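# Thread a bead onto the cord with two arms

## Task

Get at least one bead onto the cord so that it sits well away from both of the cord's plastic end tips.

## Robot and tools

Robot: two arms, left_arm and right_arm, each with a parallel two-finger gripper. The fingers point along the gripper's +z axis and close along its y axis. end_effector_position is the point midway between the finger pads, just under 1 cm behind the tips.

Frames: in the scene frame the origin is level with the table top, midway between the two nominal arm bases. +z is up, +x points out over the table, and left_arm is on the +y side. These names do not match left and right in the images. Every hand pose, velocity and target for an arm is in that arm's own base frame. The calibrated bases in the scene frame are: left_arm at (+0.029, +0.268, +0.045) m, quat_wxyz (+1.000, 0, 0, -0.027); right_arm at (-0.012, -0.264, +0.004) m, quat_wxyz (+1.000, 0, 0, +0.009). Both have up = +z. Fixed cameras and the table use the scene frame. Reported poses can be off by a few cm, more at long reach.

Row format (used by every moving tool): one flat list of 16 numbers covering both arms, always all 16 even if one arm is idle. Order: left_arm x, y, z, qw, qx, qy, qz, opening, then the same eight for right_arm. x, y, z is an absolute position in metres for end_effector_position. qw..qz is an absolute orientation (w first). Both are in that arm's base frame, so each is a pose, not an offset. opening runs from -1 (closed, 0 mm gap) to +1 (fully open, about 87 mm). Roughly: +0.5 gives 69 mm, 0 gives 43 mm, -0.5 gives 18 mm.

execute_actions(actions, cameras): actions is a list of actions. Each action is a table of 0 to 15 rows, each row lasting one 1/30 s step. A short table keeps its last row until the action's 15 steps (0.5 s) are done. Each target must be within 0.6 m of that gripper's position at the action's start, along each of the gripper's own axes. Otherwise that action is refused for both arms, and if it is the first action the whole call is refused. An empty actions list only reports the state. cameras selects images: omitted/null/["all"] gives all, [] gives none, and an unknown name invalidates the call.

move(target, speed, blend, opening_speed, blocking, cameras): straight-line paths from each arm's Hand target to the target. target is one 16-number row or a list of up to 15 rows, all sharing 10 s. It has no 0.6 m limit. speed is in m/s, 0.002 to 2.9, default 0.25. Rotation is limited to twice that value in rad/s. Give one value, or one per target. blend (m) rounds the corners at intermediate targets; the default 0 stops at each target. opening_speed (units per second on the -1..1 scale, at least 0.2) ramps the fingers. A changed opening in a later target is applied on arrival, once everything is at rest. blocking=false returns after about 0.5 s while the move continues, and a new move replaces a running one. Paths do not avoid obstacles or the other arm. Faster moves lag and stray more and hit harder. A target beyond a contact point presses harder. Keep paths away from an arm's own base, because passing near it can flip the shoulder posture. The result adds a move: line with the ending (done, off_target, moving, held, fault) and limits (paced = pose clipped, held = steps withheld). done means at rest within 10 mm and 2 degrees. Neither done nor off_target says anything about contact.

wait(seconds 0 to 10) lets time run with the last commands held. stop brakes a running move, and a fast move needs room to brake. zoom_image(camera, region [x0,y0,x1,y1] in pixels, at most 504x504) enlarges part of the latest image from cam_high, cam_low, cam_left_wrist or cam_right_wrist. All four images are 672x504. read_manual gives licence texts only. finished_scene(scene = current scene number) ends the scene irreversibly. The bead must stay threaded after the robot lets go.

Results show, per arm: end_effector_position, end_effector_quat_wxyz, Hand target (where the arm is actually being driven, often short of your command), Tool commands, grip_measured (on the opening scale, may be off by up to about 0.043), and Joint positions (the last value is the gripper, 0 = closed, 1 = open). Joint velocities may read "within noise". Joint torques are total drive output including gravity. Joints 1 to 3 wrap at ±28 N m.

Control tips: each step, the orientation is clipped to within 40 degrees of the measured one, so large turns take several actions. Keep sending the same quaternion to hold orientation; do not copy the drifted reading back. To park an arm, resend its last reported pose and desired opening every call. Sending 0 for opening is a real command. Gravity and friction can leave the gripper low, short or tilted, so check after each move. Small moves may not happen or may go sideways. To grip, command about 0.04 below the grip_measured reading at first contact for full force, less for a lighter hold. Pad force is about 20 N, and a fast close squeezes harder.

Avoid: dropping the bead or cord, releasing moving parts, fast collisions, hard presses, and anything leaving the table. Do not let the grippers, cameras or fingers hit each other or close on each other, because the clearance check does not stop that. Loose objects may get small random pushes. Motor heat builds from holding loads, stretching out or pushing at unreachable poses. At 75 °C a MOTOR HOT line appears. At 90 °C that arm folds and stops for the rest of the scene. At 100 °C it goes limp. Simulated time keeps running while you think.

Each tool is called after ">>>" by a JSON object that holds its "name" and its "arguments".

## Session

>>> {"name": "execute_actions", "arguments": {"actions": []}}

Scene clock: 0.00 s.
left_arm: end_effector_position=(+0.3790, +0.0203, +0.0372) grip_measured=+1.000 end_effector_quat_wxyz=(+0.549, -0.028, +0.833, +0.069) | right_arm: end_effector_position=(+0.3703, -0.0417, +0.0308) grip_measured=+1.000 end_effector_quat_wxyz=(+0.548, +0.083, +0.830, -0.061)
Joint positions: left_arm=[-0.027 1.573 0.385 0.784 -0.171 0.019 1] | right_arm=[-0.047 1.575 0.351 0.816 0.151 0.054 1]
Joint velocities: within noise
Joint torques (N m): no reading
Heat: left arm: 34 °C; right arm: 33 °C.
Hand target: left_arm +0.3842, +0.0202, +0.0458; +0.560, -0.029, +0.825, +0.068 | right_arm +0.3757, -0.0419, +0.0394; +0.559, +0.084, +0.822, -0.061
Tool commands: left_gripper/opening=+1.0 right_gripper/opening=+1.0

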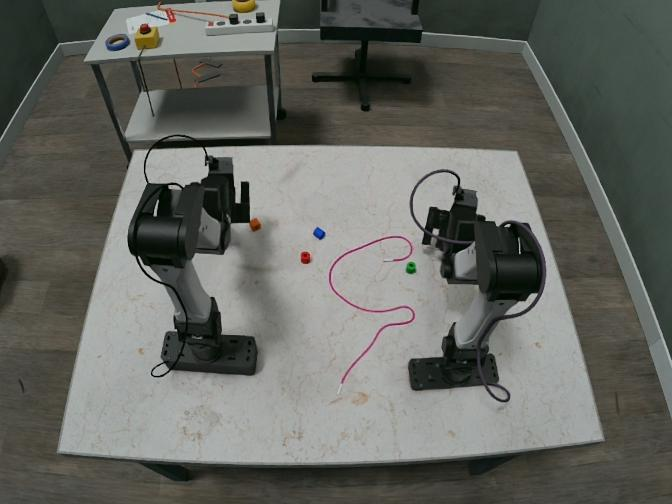

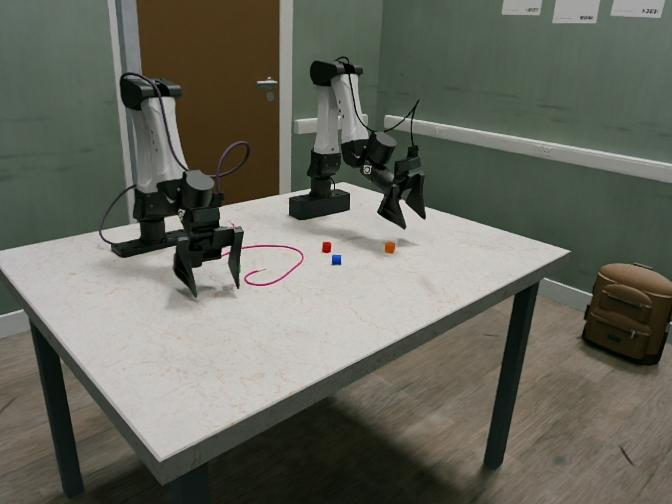

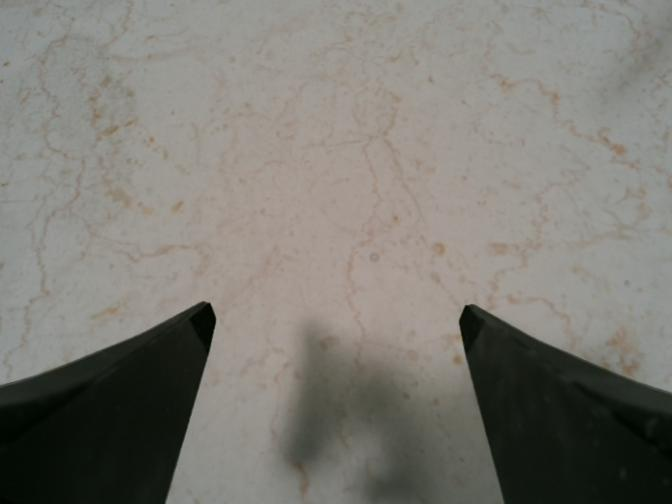

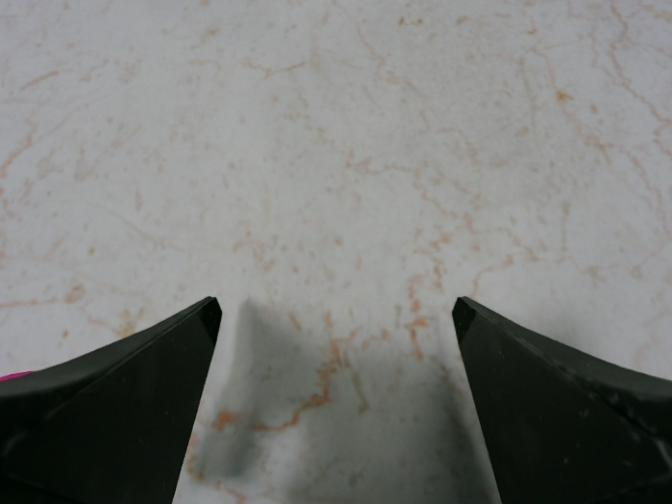

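>>> {"name": "zoom_image", "arguments": {"camera": "cam_high", "region": [230, 200, 450, 400]}}

>>> {"name": "zoom_image", "arguments": {"camera": "cam_low", "region": [170, 210, 420, 310]}}

>>> {"name": "zoom_image", "arguments": {"camera": "cam_high", "region": [290, 220, 340, 270]}}

>>> {"name": "zoom_image", "arguments": {"camera": "cam_high", "region": [370, 240, 430, 290]}}

Scaled by 2.291 from the camera's 672x504 image, which has a finer 960x720 frame.

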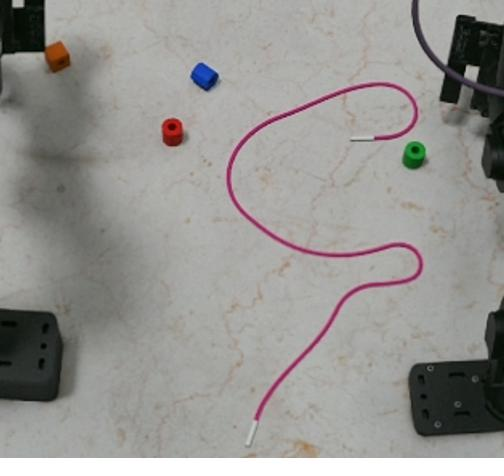

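Scaled by 2.016 from the camera's 672x504 image, which has a finer 960x720 frame.

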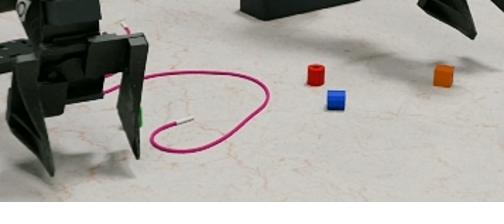

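Scaled by 10.080 from the camera's 672x504 image, which has a finer 960x720 frame.

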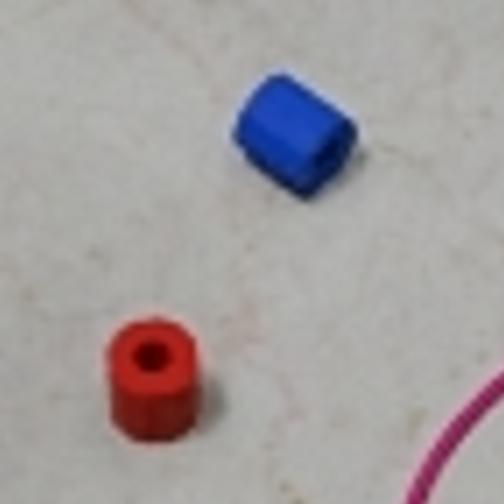

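Scaled by 8.400 from the camera's 672x504 image, which has a finer 960x720 frame.

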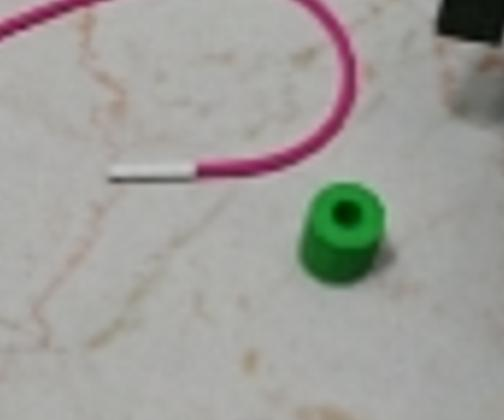

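>>> {"name": "move", "arguments": {"target": [0.274, -0.2285, 0.105, 0, -0.492, 0.870, 0, 0.3, 0.255, 0.1495, 0.146, 0, 0.7009, 0.7133, 0, 0.3]}}

Scene clock: 7.23 s.
left_arm: end_effector_position=(+0.2715, -0.2236, +0.1020) grip_measured=+0.300 end_effector_quat_wxyz=(+0.002, -0.491, +0.871, +0.004) | right_arm: end_effector_position=(+0.2508, +0.1448, +0.1376) grip_measured=+0.300 end_effector_quat_wxyz=(-0.001, +0.699, +0.715, -0.009)
Joint positions: left_arm=[-0.574 1.868 1.572 -1.279 -0.008 -1.6 0.65] | right_arm=[0.392 1.588 1.388 -1.389 0.005 1.941 0.65]
Joint velocities: within noise
Joint torques (N m): left_arm=[-0.44 -7.16 9.57 0.27 0.03 -0.15] | right_arm=[1.13 -4.98 9.7 0.03 0.03 0.26]
Heat: left arm: 35 °C; right arm: 34 °C.
Hand target: left_arm +0.2739, -0.2285, +0.1049; +0.000, -0.492, +0.871, +0.000 | right_arm +0.2549, +0.1494, +0.1459; +0.000, +0.701, +0.713, +0.000
Off the commanded pose: left_arm 0.006 m, 1 deg | right_arm 0.011 m, 1 deg.
move: off_target (right_arm)

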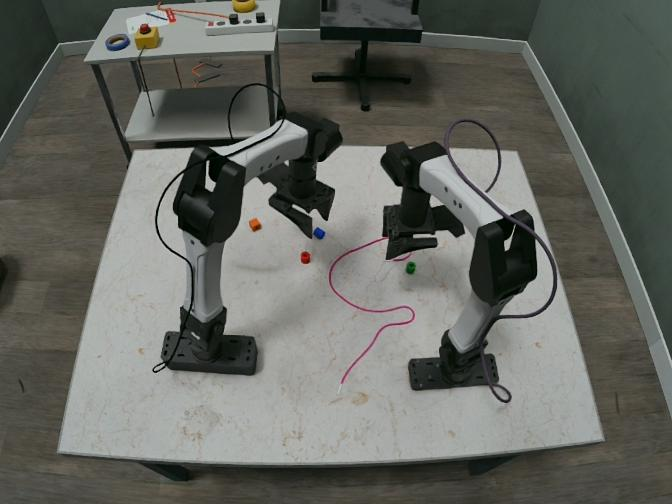

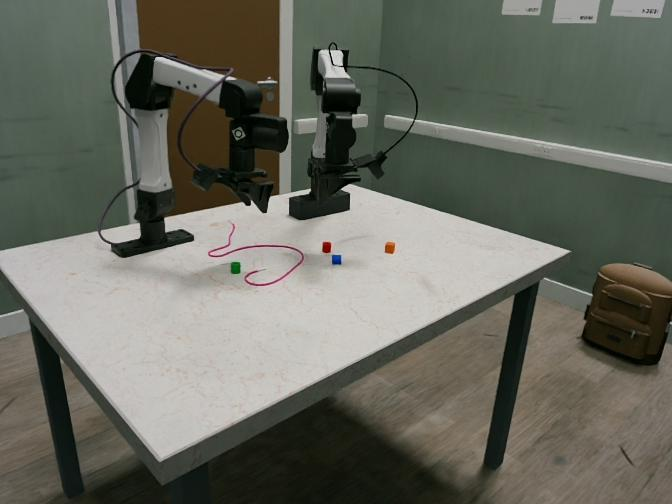

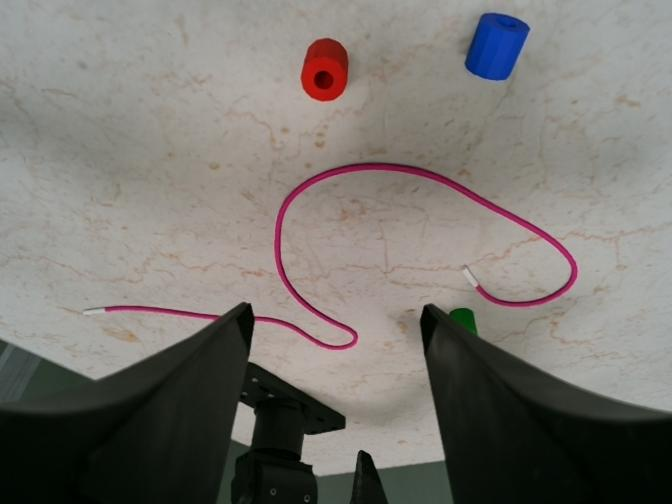

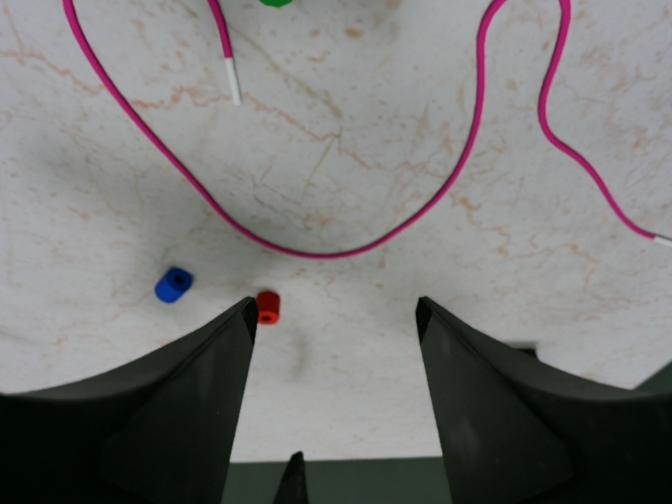

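>>> {"name": "zoom_image", "arguments": {"camera": "cam_left_wrist", "region": [280, 0, 580, 120]}}

>>> {"name": "zoom_image", "arguments": {"camera": "cam_right_wrist", "region": [140, 20, 320, 340]}}

Scaled by 1.680 from the camera's 672x504 image, which has a finer 960x720 frame.

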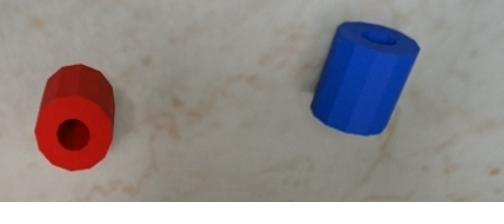

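Scaled by 1.575 from the camera's 672x504 image, which has a finer 960x720 frame.

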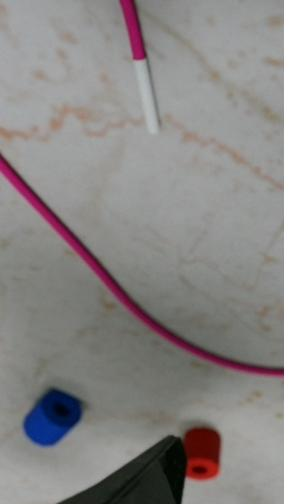

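>>> {"name": "move", "arguments": {"target": [0.354, -0.2132, 0.060, 0, -0.4313, 0.9022, 0, 0.3, 0.306, 0.0935, 0.104, 0, 0.7009, 0.7133, 0, 0.0]}}

Scene clock: 14.80 s.
left_arm: end_effector_position=(+0.3508, -0.2096, +0.0571) grip_measured=+0.300 end_effector_quat_wxyz=(-0.001, -0.435, +0.900, +0.005) | right_arm: end_effector_position=(+0.2998, +0.0928, +0.1008) grip_measured=+0.000 end_effector_quat_wxyz=(-0.007, +0.702, +0.712, -0.011)
Joint positions: left_arm=[-0.441 2.163 1.82 -1.237 -0.005 -1.342 0.65] | right_arm=[0.169 1.723 1.388 -1.261 0.001 1.727 0.5]
Joint velocities: within noise
Joint torques (N m): left_arm=[-0.27 -9.59 9.48 0.29 0 0.06] | right_arm=[0.29 -6.6 7.34 0.29 0.09 0.14]
Heat: left arm: 35 °C; right arm: 34 °C.
Hand target: left_arm +0.3539, -0.2131, +0.0600; +0.000, -0.431, +0.902, +0.000 | right_arm +0.3060, +0.0935, +0.1042; +0.000, +0.701, +0.713, +0.000
Off the commanded pose: left_arm 0.006 m, 1 deg | right_arm 0.007 m, 1 deg.
move: done

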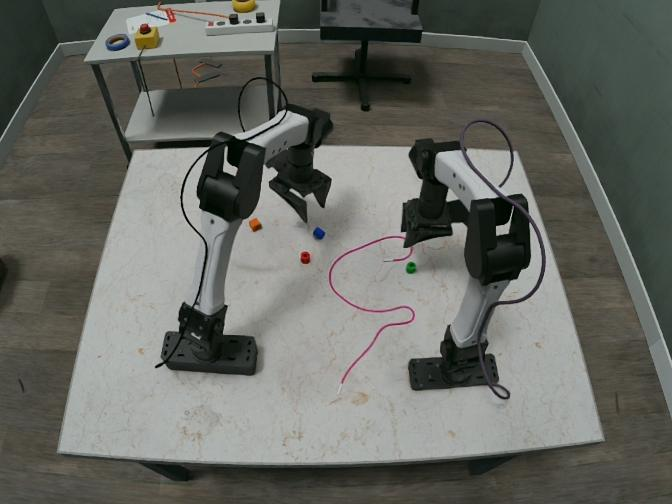

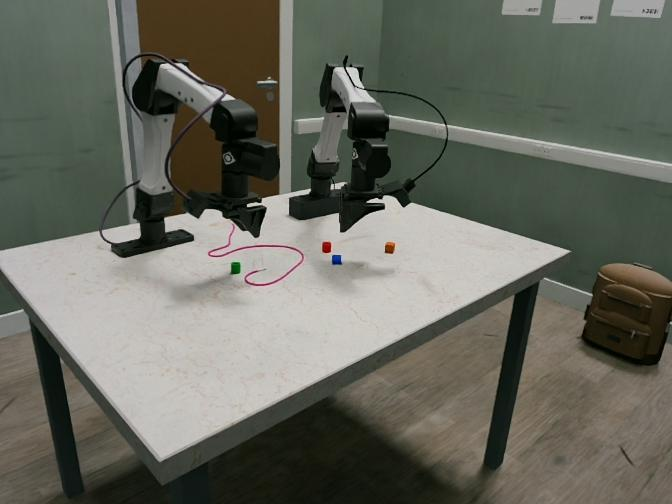

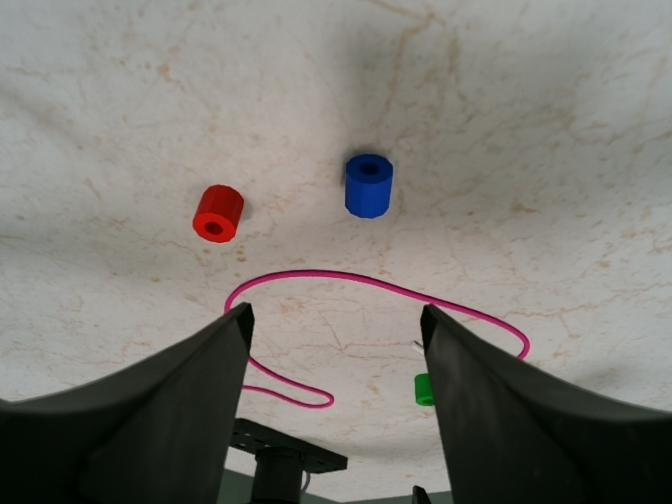

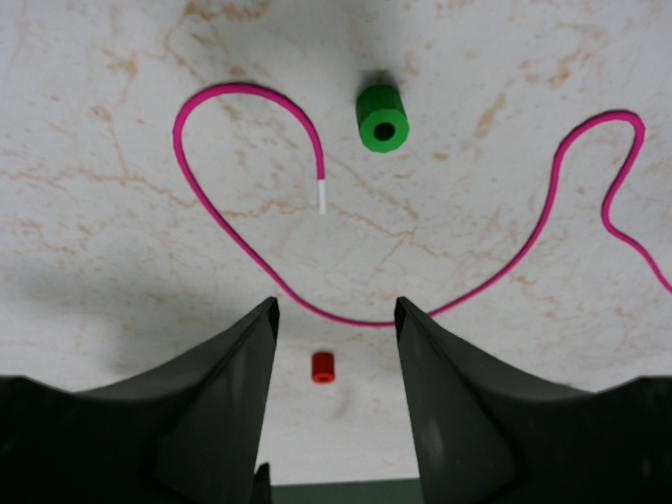

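>>> {"name": "move", "arguments": {"target": [0.359, -0.234, 0.013, 0, -0.4313, 0.9022, 0, 0.3, 0.3147, 0.094, 0.045, 0, 0.7009, 0.7133, 0, 0.0], "speed": 0.12}}

Scene clock: 16.50 s.
left_arm: end_effector_position=(+0.3584, -0.2313, +0.0170) grip_measured=+0.300 end_effector_quat_wxyz=(+0.002, -0.429, +0.903, +0.002) | right_arm: end_effector_position=(+0.3139, +0.0952, +0.0472) grip_measured=+0.000 end_effector_quat_wxyz=(-0.001, +0.701, +0.713, -0.003)
Joint positions: left_arm=[-0.48 2.253 1.806 -1.125 -0.005 -1.367 0.65] | right_arm=[0.169 1.797 1.26 -1.038 0.001 1.723 0.5]
Joint velocities: within noise
Joint torques (N m): left_arm=[-0.32 -10.17 6.78 0.48 -0.03 -0.11] | right_arm=[0.01 -6.86 5.31 0.34 0.05 0.14]
Heat: left arm: 35 °C; right arm: 35 °C.
Hand target: left_arm +0.3590, -0.2339, +0.0130; +0.000, -0.431, +0.902, +0.000 | right_arm +0.3146, +0.0940, +0.0450; +0.000, +0.701, +0.713, +0.000
Off the commanded pose: left_arm 0.005 m, 0 deg | right_arm 0.003 m, 0 deg.
move: done

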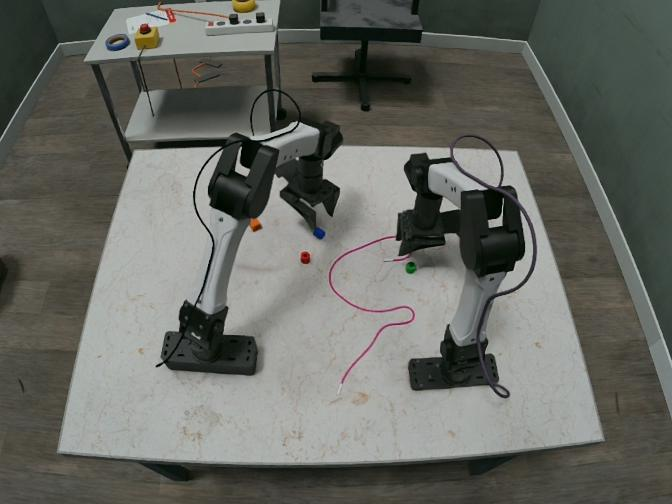

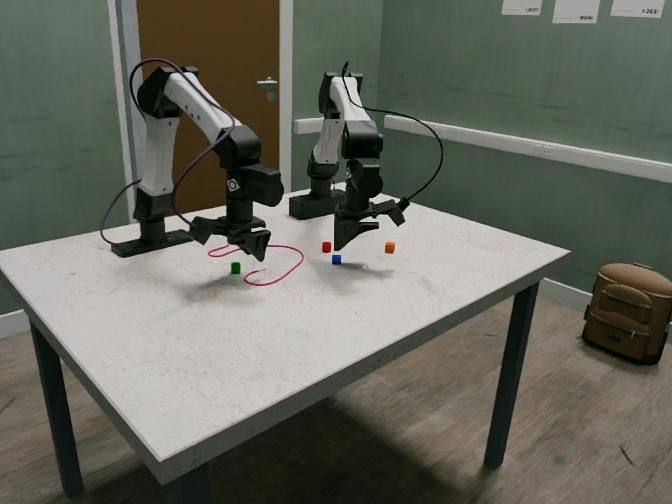

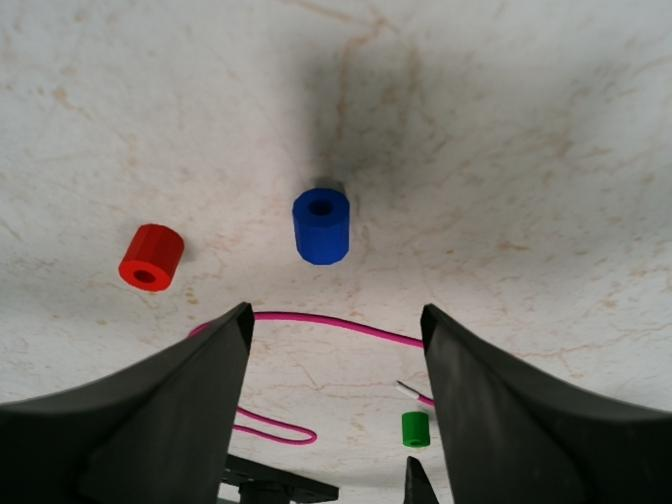

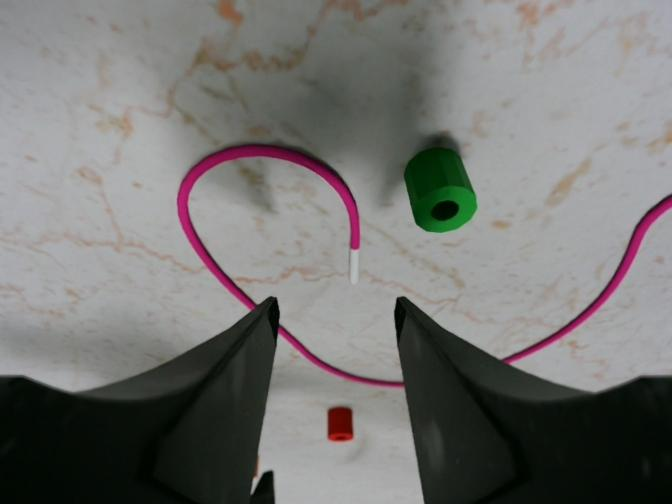

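>>> {"name": "move", "arguments": {"target": [0.352, -0.233, -0.014, 0, -0.4313, 0.9022, 0, 0.3, 0.3075, 0.094, 0.019, 0, 0.7009, 0.7133, 0, -0.45], "speed": 0.1}}

Scene clock: 17.97 s.
left_arm: end_effector_position=(+0.3531, -0.2299, -0.0083) grip_measured=+0.300 end_effector_quat_wxyz=(+0.003, -0.430, +0.903, +0.000) | right_arm: end_effector_position=(+0.3075, +0.0941, +0.0219) grip_measured=-0.450 end_effector_quat_wxyz=(+0.000, +0.701, +0.713, -0.001)
Joint positions: left_arm=[-0.482 2.253 1.703 -1.016 -0.005 -1.372 0.65] | right_arm=[0.169 1.805 1.162 -0.931 0.001 1.723 0.275]
Joint velocities: within noise
Joint torques (N m): left_arm=[-0.55 -9.73 6.38 0.45 -0.01 -0.12] | right_arm=[0.34 -6.65 5.01 0.36 0.06 0.16]
Heat: left arm: 35 °C; right arm: 35 °C.
Hand target: left_arm +0.3519, -0.2329, -0.0140; +0.000, -0.431, +0.902, +0.000 | right_arm +0.3075, +0.0940, +0.0190; +0.000, +0.701, +0.713, +0.000
Off the commanded pose: left_arm 0.007 m, 0 deg | right_arm 0.003 m, 0 deg.
move: done

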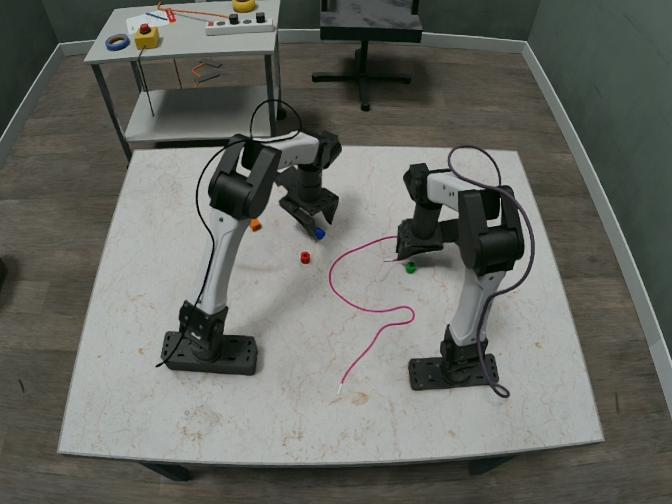

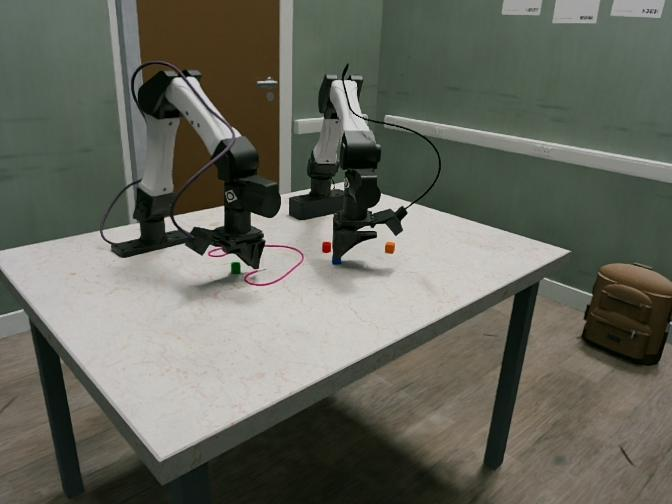

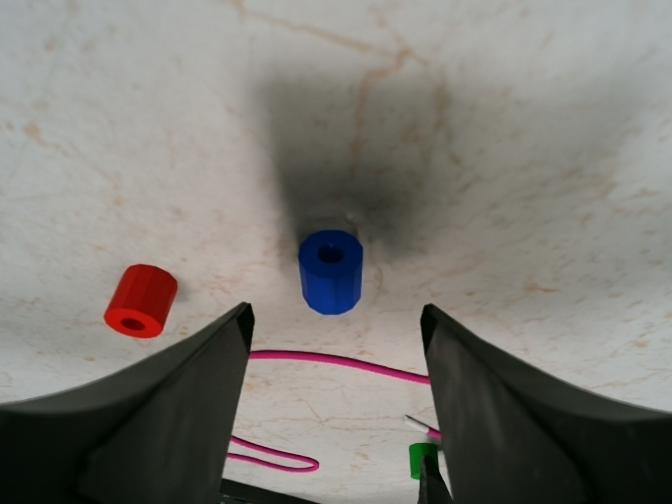

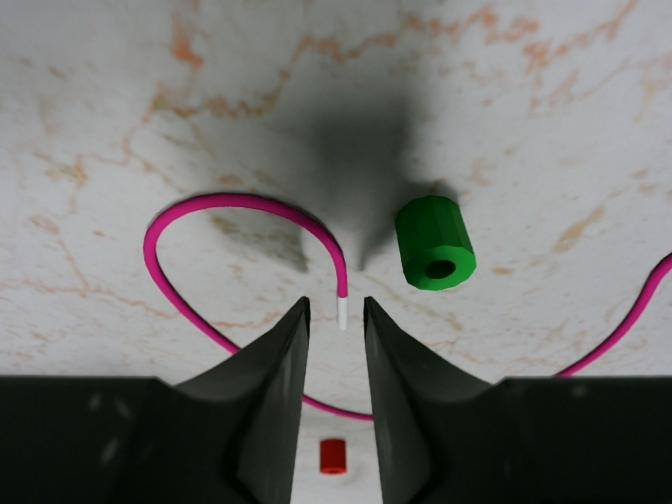

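>>> {"name": "move", "arguments": {"target": [0.352, -0.233, -0.036, 0, -0.4313, 0.9022, 0, 0.3, 0.3075, 0.094, 0.003, 0, 0.7009, 0.7133, 0, -0.45], "speed": 0.05}}

>>> {"name": "zoom_image", "arguments": {"camera": "cam_low", "region": [220, 200, 400, 300]}}

Scene clock: 19.57 s.
left_arm: end_effector_position=(+0.3536, -0.2302, -0.0304) grip_measured=+0.300 end_effector_quat_wxyz=(+0.003, -0.431, +0.902, +0.000) | right_arm: end_effector_position=(+0.3086, +0.0944, +0.0071) grip_measured=-0.450 end_effector_quat_wxyz=(+0.001, +0.701, +0.713, +0.001)
Joint positions: left_arm=[-0.482 2.284 1.664 -0.945 -0.005 -1.373 0.65] | right_arm=[0.169 1.829 1.128 -0.868 0.001 1.723 0.275]
Joint velocities: within noise
Joint torques (N m): left_arm=[-0.58 -9.87 6.2 0.49 -0.01 -0.11] | right_arm=[0.42 -6.52 4.66 0.33 0.09 0.18]
Heat: left arm: 36 °C; right arm: 35 °C.
Hand target: left_arm +0.3520, -0.2330, -0.0358; +0.000, -0.431, +0.902, +0.000 | right_arm +0.3074, +0.0940, +0.0030; +0.000, +0.701, +0.713, +0.000
Off the commanded pose: left_arm 0.006 m, 0 deg | right_arm 0.004 m, 0 deg.
move: done

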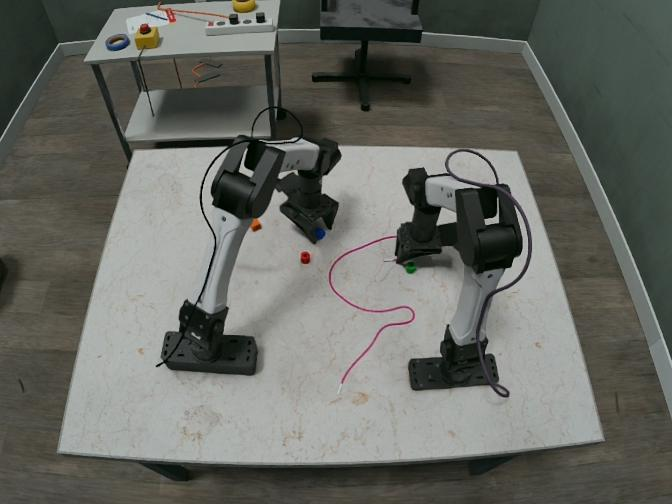

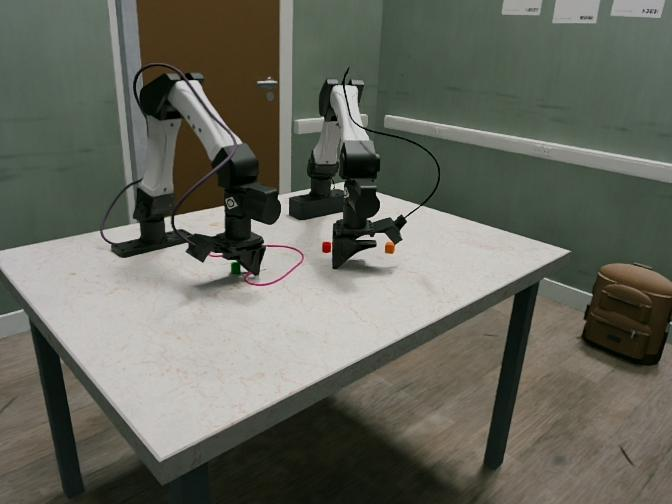

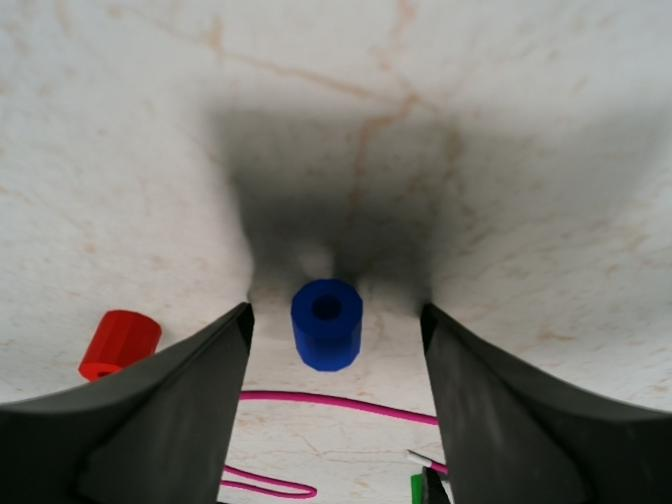

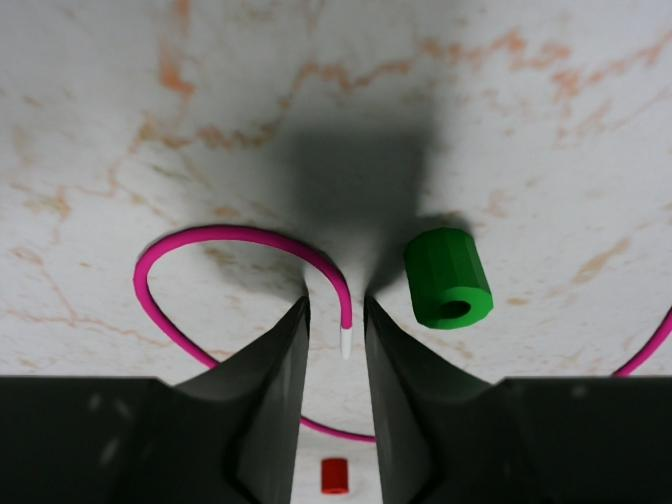

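Scaled by 2.800 from the camera's 672x504 image, which has a finer 960x720 frame.

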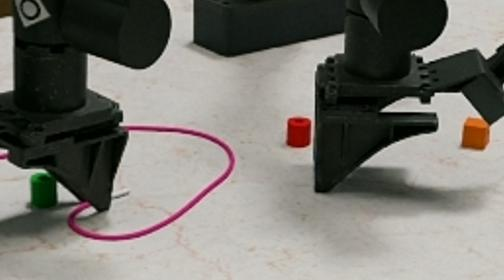

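>>> {"name": "move", "arguments": {"target": [[0.350, -0.231, -0.039, 0, -0.4313, 0.9022, 0, 0.3, 0.3085, 0.094, -0.002, 0, 0.7009, 0.7133, 0, -0.45],[0.350, -0.231, -0.039, 0, -0.4313, 0.9022, 0, -0.52, 0.3085, 0.094, -0.002, 0, 0.7009, 0.7133, 0, -1.0]], "speed": 0.05, "opening_speed": 0.6}}

>>> {"name": "zoom_image", "arguments": {"camera": "cam_right_wrist", "region": [230, 200, 450, 400]}}

Scene clock: 22.23 s.
left_arm: end_effector_position=(+0.3586, -0.2353, -0.0321) grip_measured=-0.418 end_effector_quat_wxyz=(+0.008, -0.431, +0.902, -0.016) | right_arm: end_effector_position=(+0.3145, +0.0959, +0.0067) grip_measured=-0.893 end_effector_quat_wxyz=(+0.006, +0.701, +0.713, +0.011)
Joint positions: left_arm=[-0.482 2.284 1.654 -0.906 0.008 -1.375 0.291] | right_arm=[0.169 1.832 1.128 -0.843 -0.002 1.723 0.054]
Joint velocities: within noise
Joint torques (N m): left_arm=[-0.36 -10.32 5.09 0.31 -0.14 -0.06] | right_arm=[0.27 -5.75 4.1 0.33 0.09 0.18]
Heat: left arm: 37 °C; right arm: 35 °C.
Hand target: left_arm +0.3501, -0.2310, -0.0388; +0.000, -0.431, +0.902, +0.000 | right_arm +0.3084, +0.0941, -0.0017; +0.000, +0.701, +0.713, +0.000
Off the commanded pose: left_arm 0.012 m, 2 deg | right_arm 0.011 m, 1 deg.
move: off_target (left_arm, right_arm)

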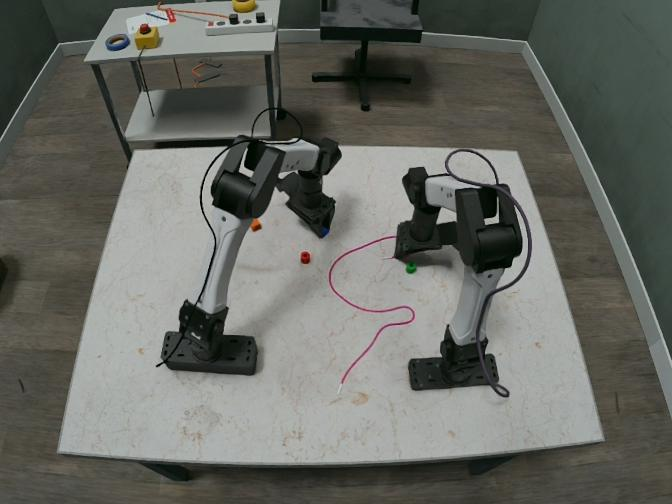

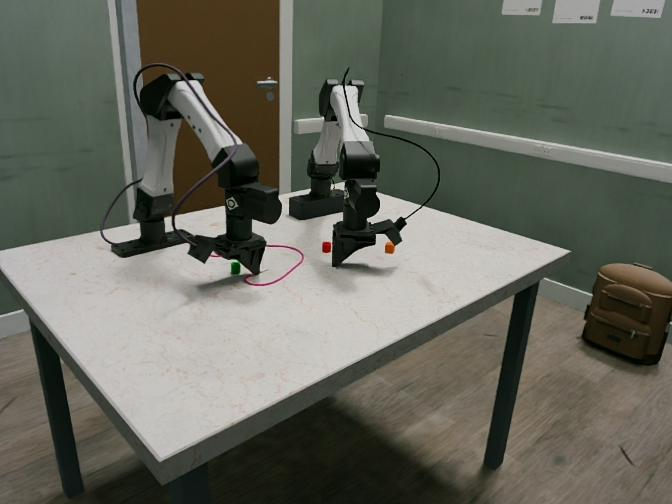

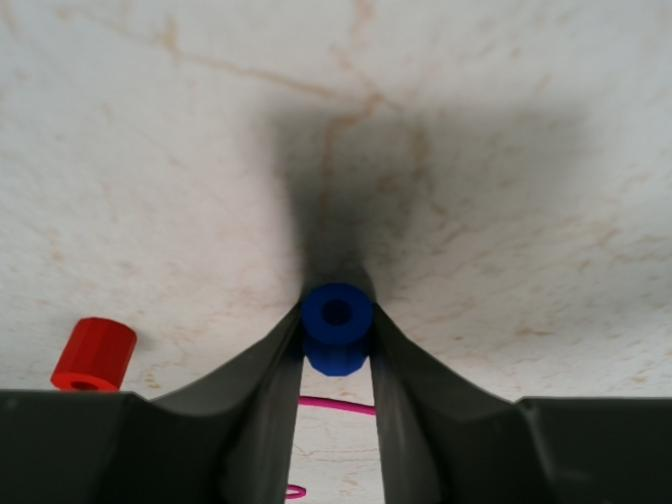

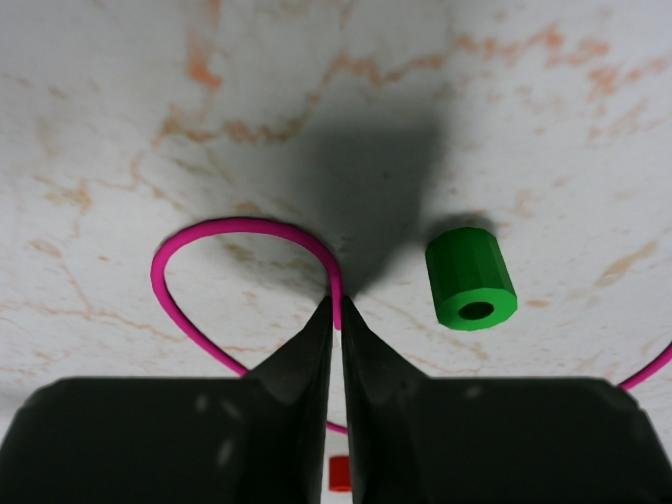

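Scaled by 2.291 from the camera's 672x504 image, which has a finer 960x720 frame.

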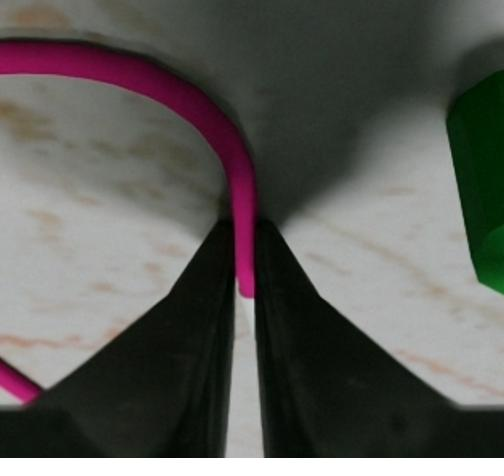

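>>> {"name": "move", "arguments": {"target": [0.355, -0.233, 0.040, 0, -0.4313, 0.9022, 0, -0.52, 0.3085, 0.094, 0.080, 0, 0.7009, 0.7133, 0, -1.0], "speed": 0.08}}

>>> {"name": "zoom_image", "arguments": {"camera": "cam_right_wrist", "region": [230, 200, 450, 400]}}

>>> {"name": "zoom_image", "arguments": {"camera": "cam_low", "region": [200, 170, 420, 300]}}

Scene clock: 24.27 s.
left_arm: end_effector_position=(+0.3467, -0.2291, +0.0161) grip_measured=-0.418 end_effector_quat_wxyz=(-0.021, -0.431, +0.902, +0.022) | right_arm: end_effector_position=(+0.3003, +0.0936, +0.0649) grip_measured=-0.893 end_effector_quat_wxyz=(-0.014, +0.701, +0.713, -0.017)
Joint positions: left_arm=[-0.482 2.268 1.822 -1.185 0.008 -1.375 0.291] | right_arm=[0.169 1.765 1.292 -1.142 -0.003 1.722 0.054]
Joint velocities: within noise
Joint torques (N m): left_arm=[-0.18 -14.72 9.13 0.23 -0.15 -0.05] | right_arm=[0.27 -8.85 9.26 0 0.11 0.17]
Heat: left arm: 38 °C; right arm: 35 °C.
Hand target: left_arm +0.3544, -0.2327, +0.0396; +0.000, -0.431, +0.902, +0.000 | right_arm +0.3081, +0.0940, +0.0798; +0.000, +0.701, +0.713, +0.000
Off the commanded pose: left_arm 0.026 m, 3 deg | right_arm 0.017 m, 3 deg.
move: off_target (left_arm, right_arm)

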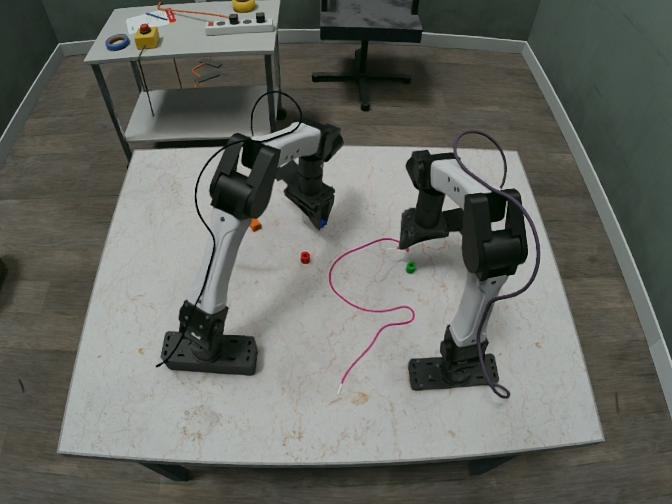

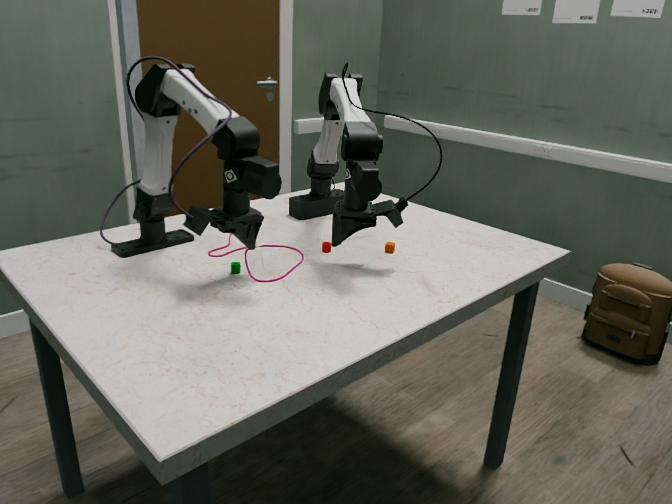

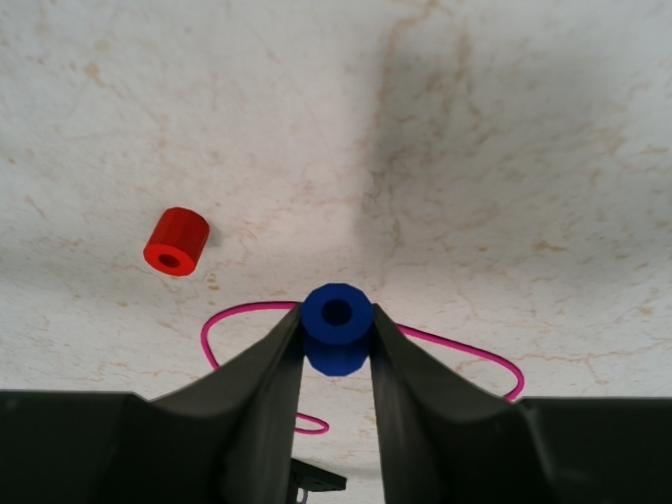

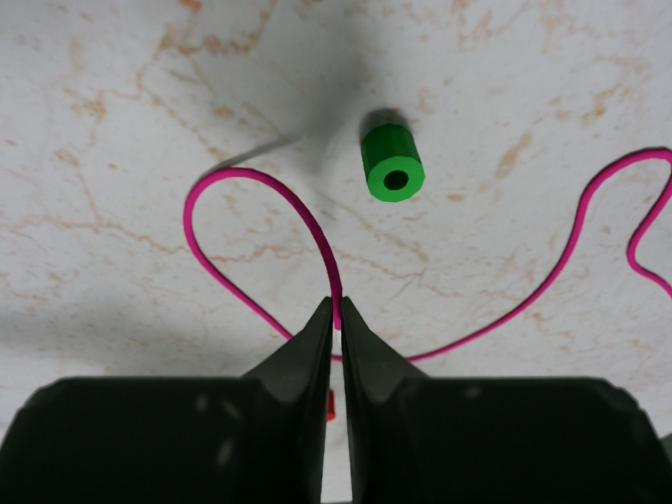

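Scaled by 2.291 from the camera's 672x504 image, which has a finer 960x720 frame.

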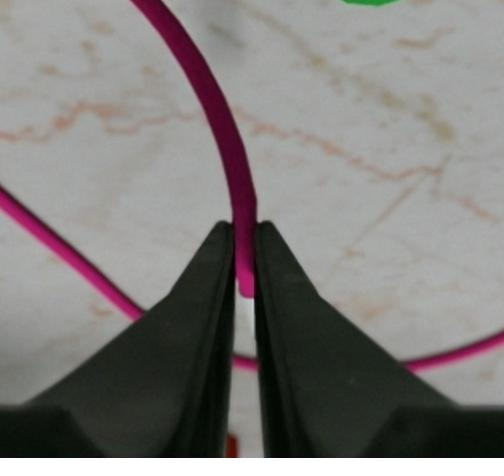

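Scaled by 2.291 from the camera's 672x504 image, which has a finer 960x720 frame.

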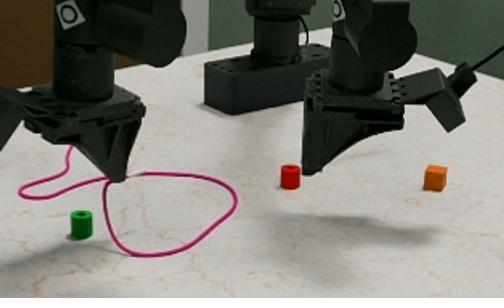

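>>> {"name": "move", "arguments": {"target": [0.3735, -0.1882, 0.072, 0, -0.726, 0.6877, 0, -0.52, 0.412, 0.2168, 0.120, 0, 0.7133, 0.7009, 0, -1.0], "speed": 0.12}}

>>> {"name": "zoom_image", "arguments": {"camera": "cam_high", "region": [290, 120, 430, 260]}}

>>> {"name": "zoom_image", "arguments": {"camera": "cam_low", "region": [220, 170, 400, 300]}}

Scene clock: 29.73 s.
left_arm: end_effector_position=(+0.3731, -0.1919, +0.0545) grip_measured=-0.418 end_effector_quat_wxyz=(+0.010, +0.721, -0.692, -0.014) | right_arm: end_effector_position=(+0.4091, +0.2135, +0.1126) grip_measured=-0.893 end_effector_quat_wxyz=(-0.002, +0.712, +0.702, -0.001)
Joint positions: left_arm=[-0.381 2.124 1.749 -1.228 0.008 -1.993 0.291] | right_arm=[0.397 2.307 2.279 -1.545 -0.003 1.982 0.054]
Joint velocities: within noise
Joint torques (N m): left_arm=[0.39 -13.96 6.26 0.17 -0.14 -0.13] | right_arm=[0.87 -10.29 9.42 0.04 0.1 0.25]
Heat: left arm: 41 °C; right arm: 36 °C.
Hand target: left_arm +0.3733, -0.1883, +0.0714; +0.000, +0.726, -0.688, +0.000 | right_arm +0.4117, +0.2167, +0.1198; +0.002, +0.714, +0.701, +0.007
Off the commanded pose: left_arm 0.018 m, 2 deg | right_arm 0.009 m, 0 deg.
joint sent to its limit (right arm) — joint 4 (wrist pitch), lower limit. The joint targets still meet the commanded pose.
move: off_target (left_arm)

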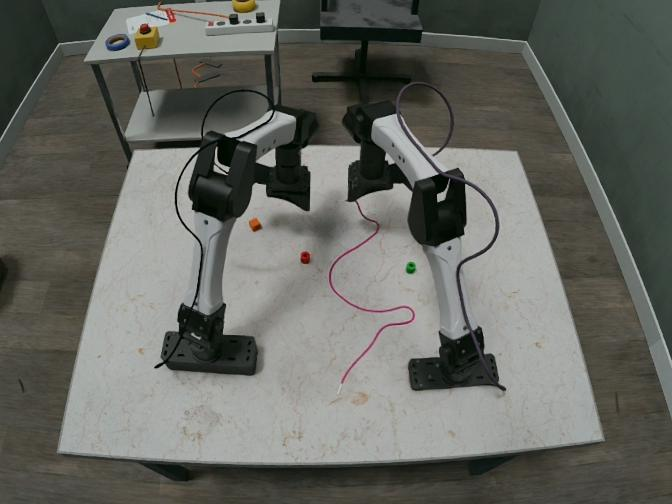

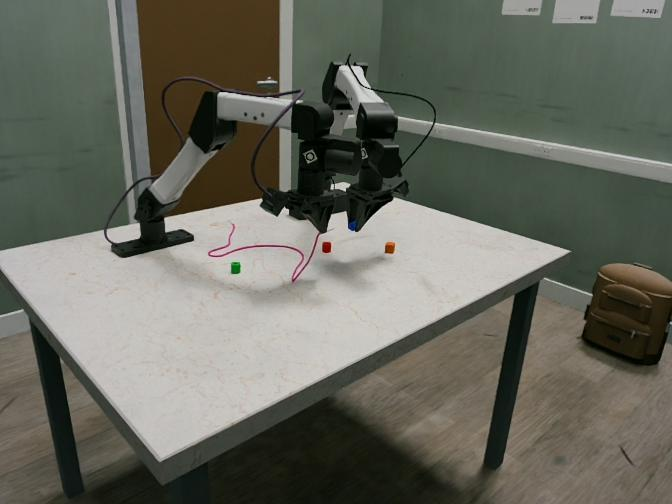

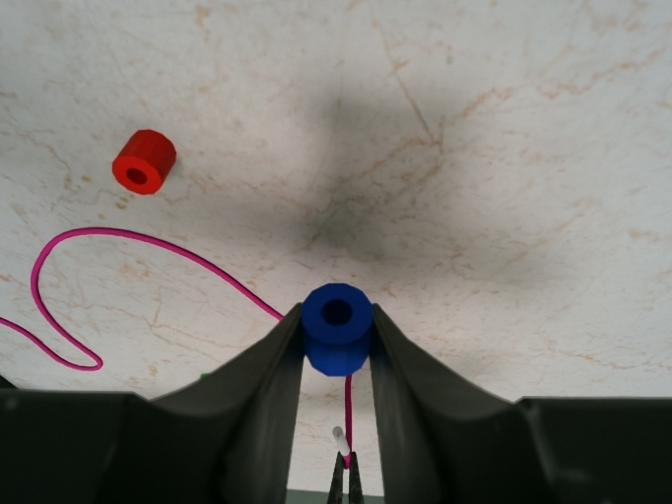

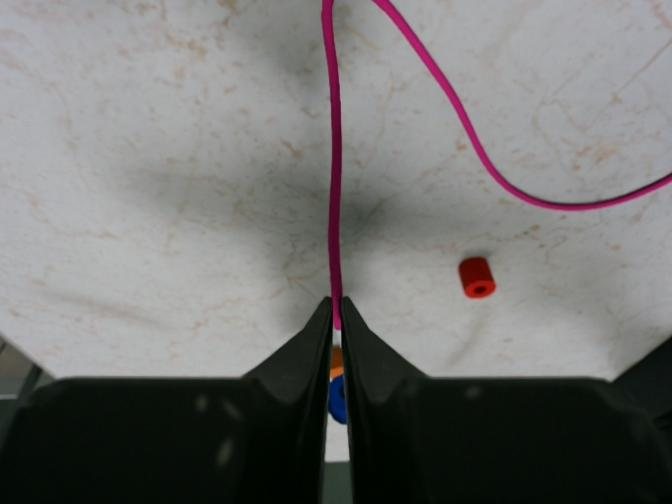

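Scaled by 3.600 from the camera's 672x504 image, which has a finer 960x720 frame.

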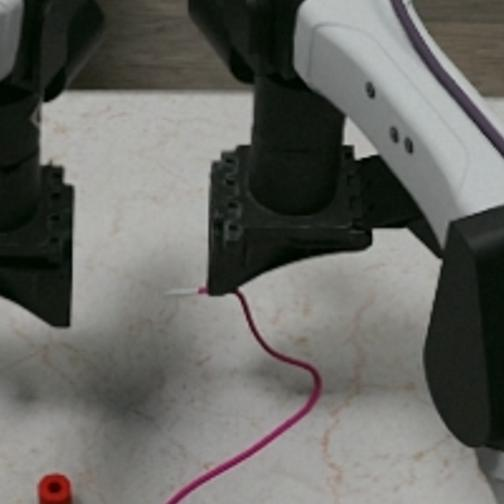

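Scaled by 2.800 from the camera's 672x504 image, which has a finer 960x720 frame.

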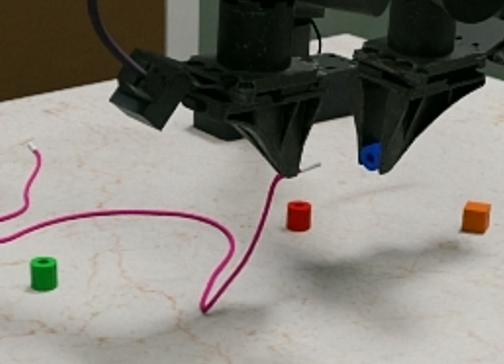

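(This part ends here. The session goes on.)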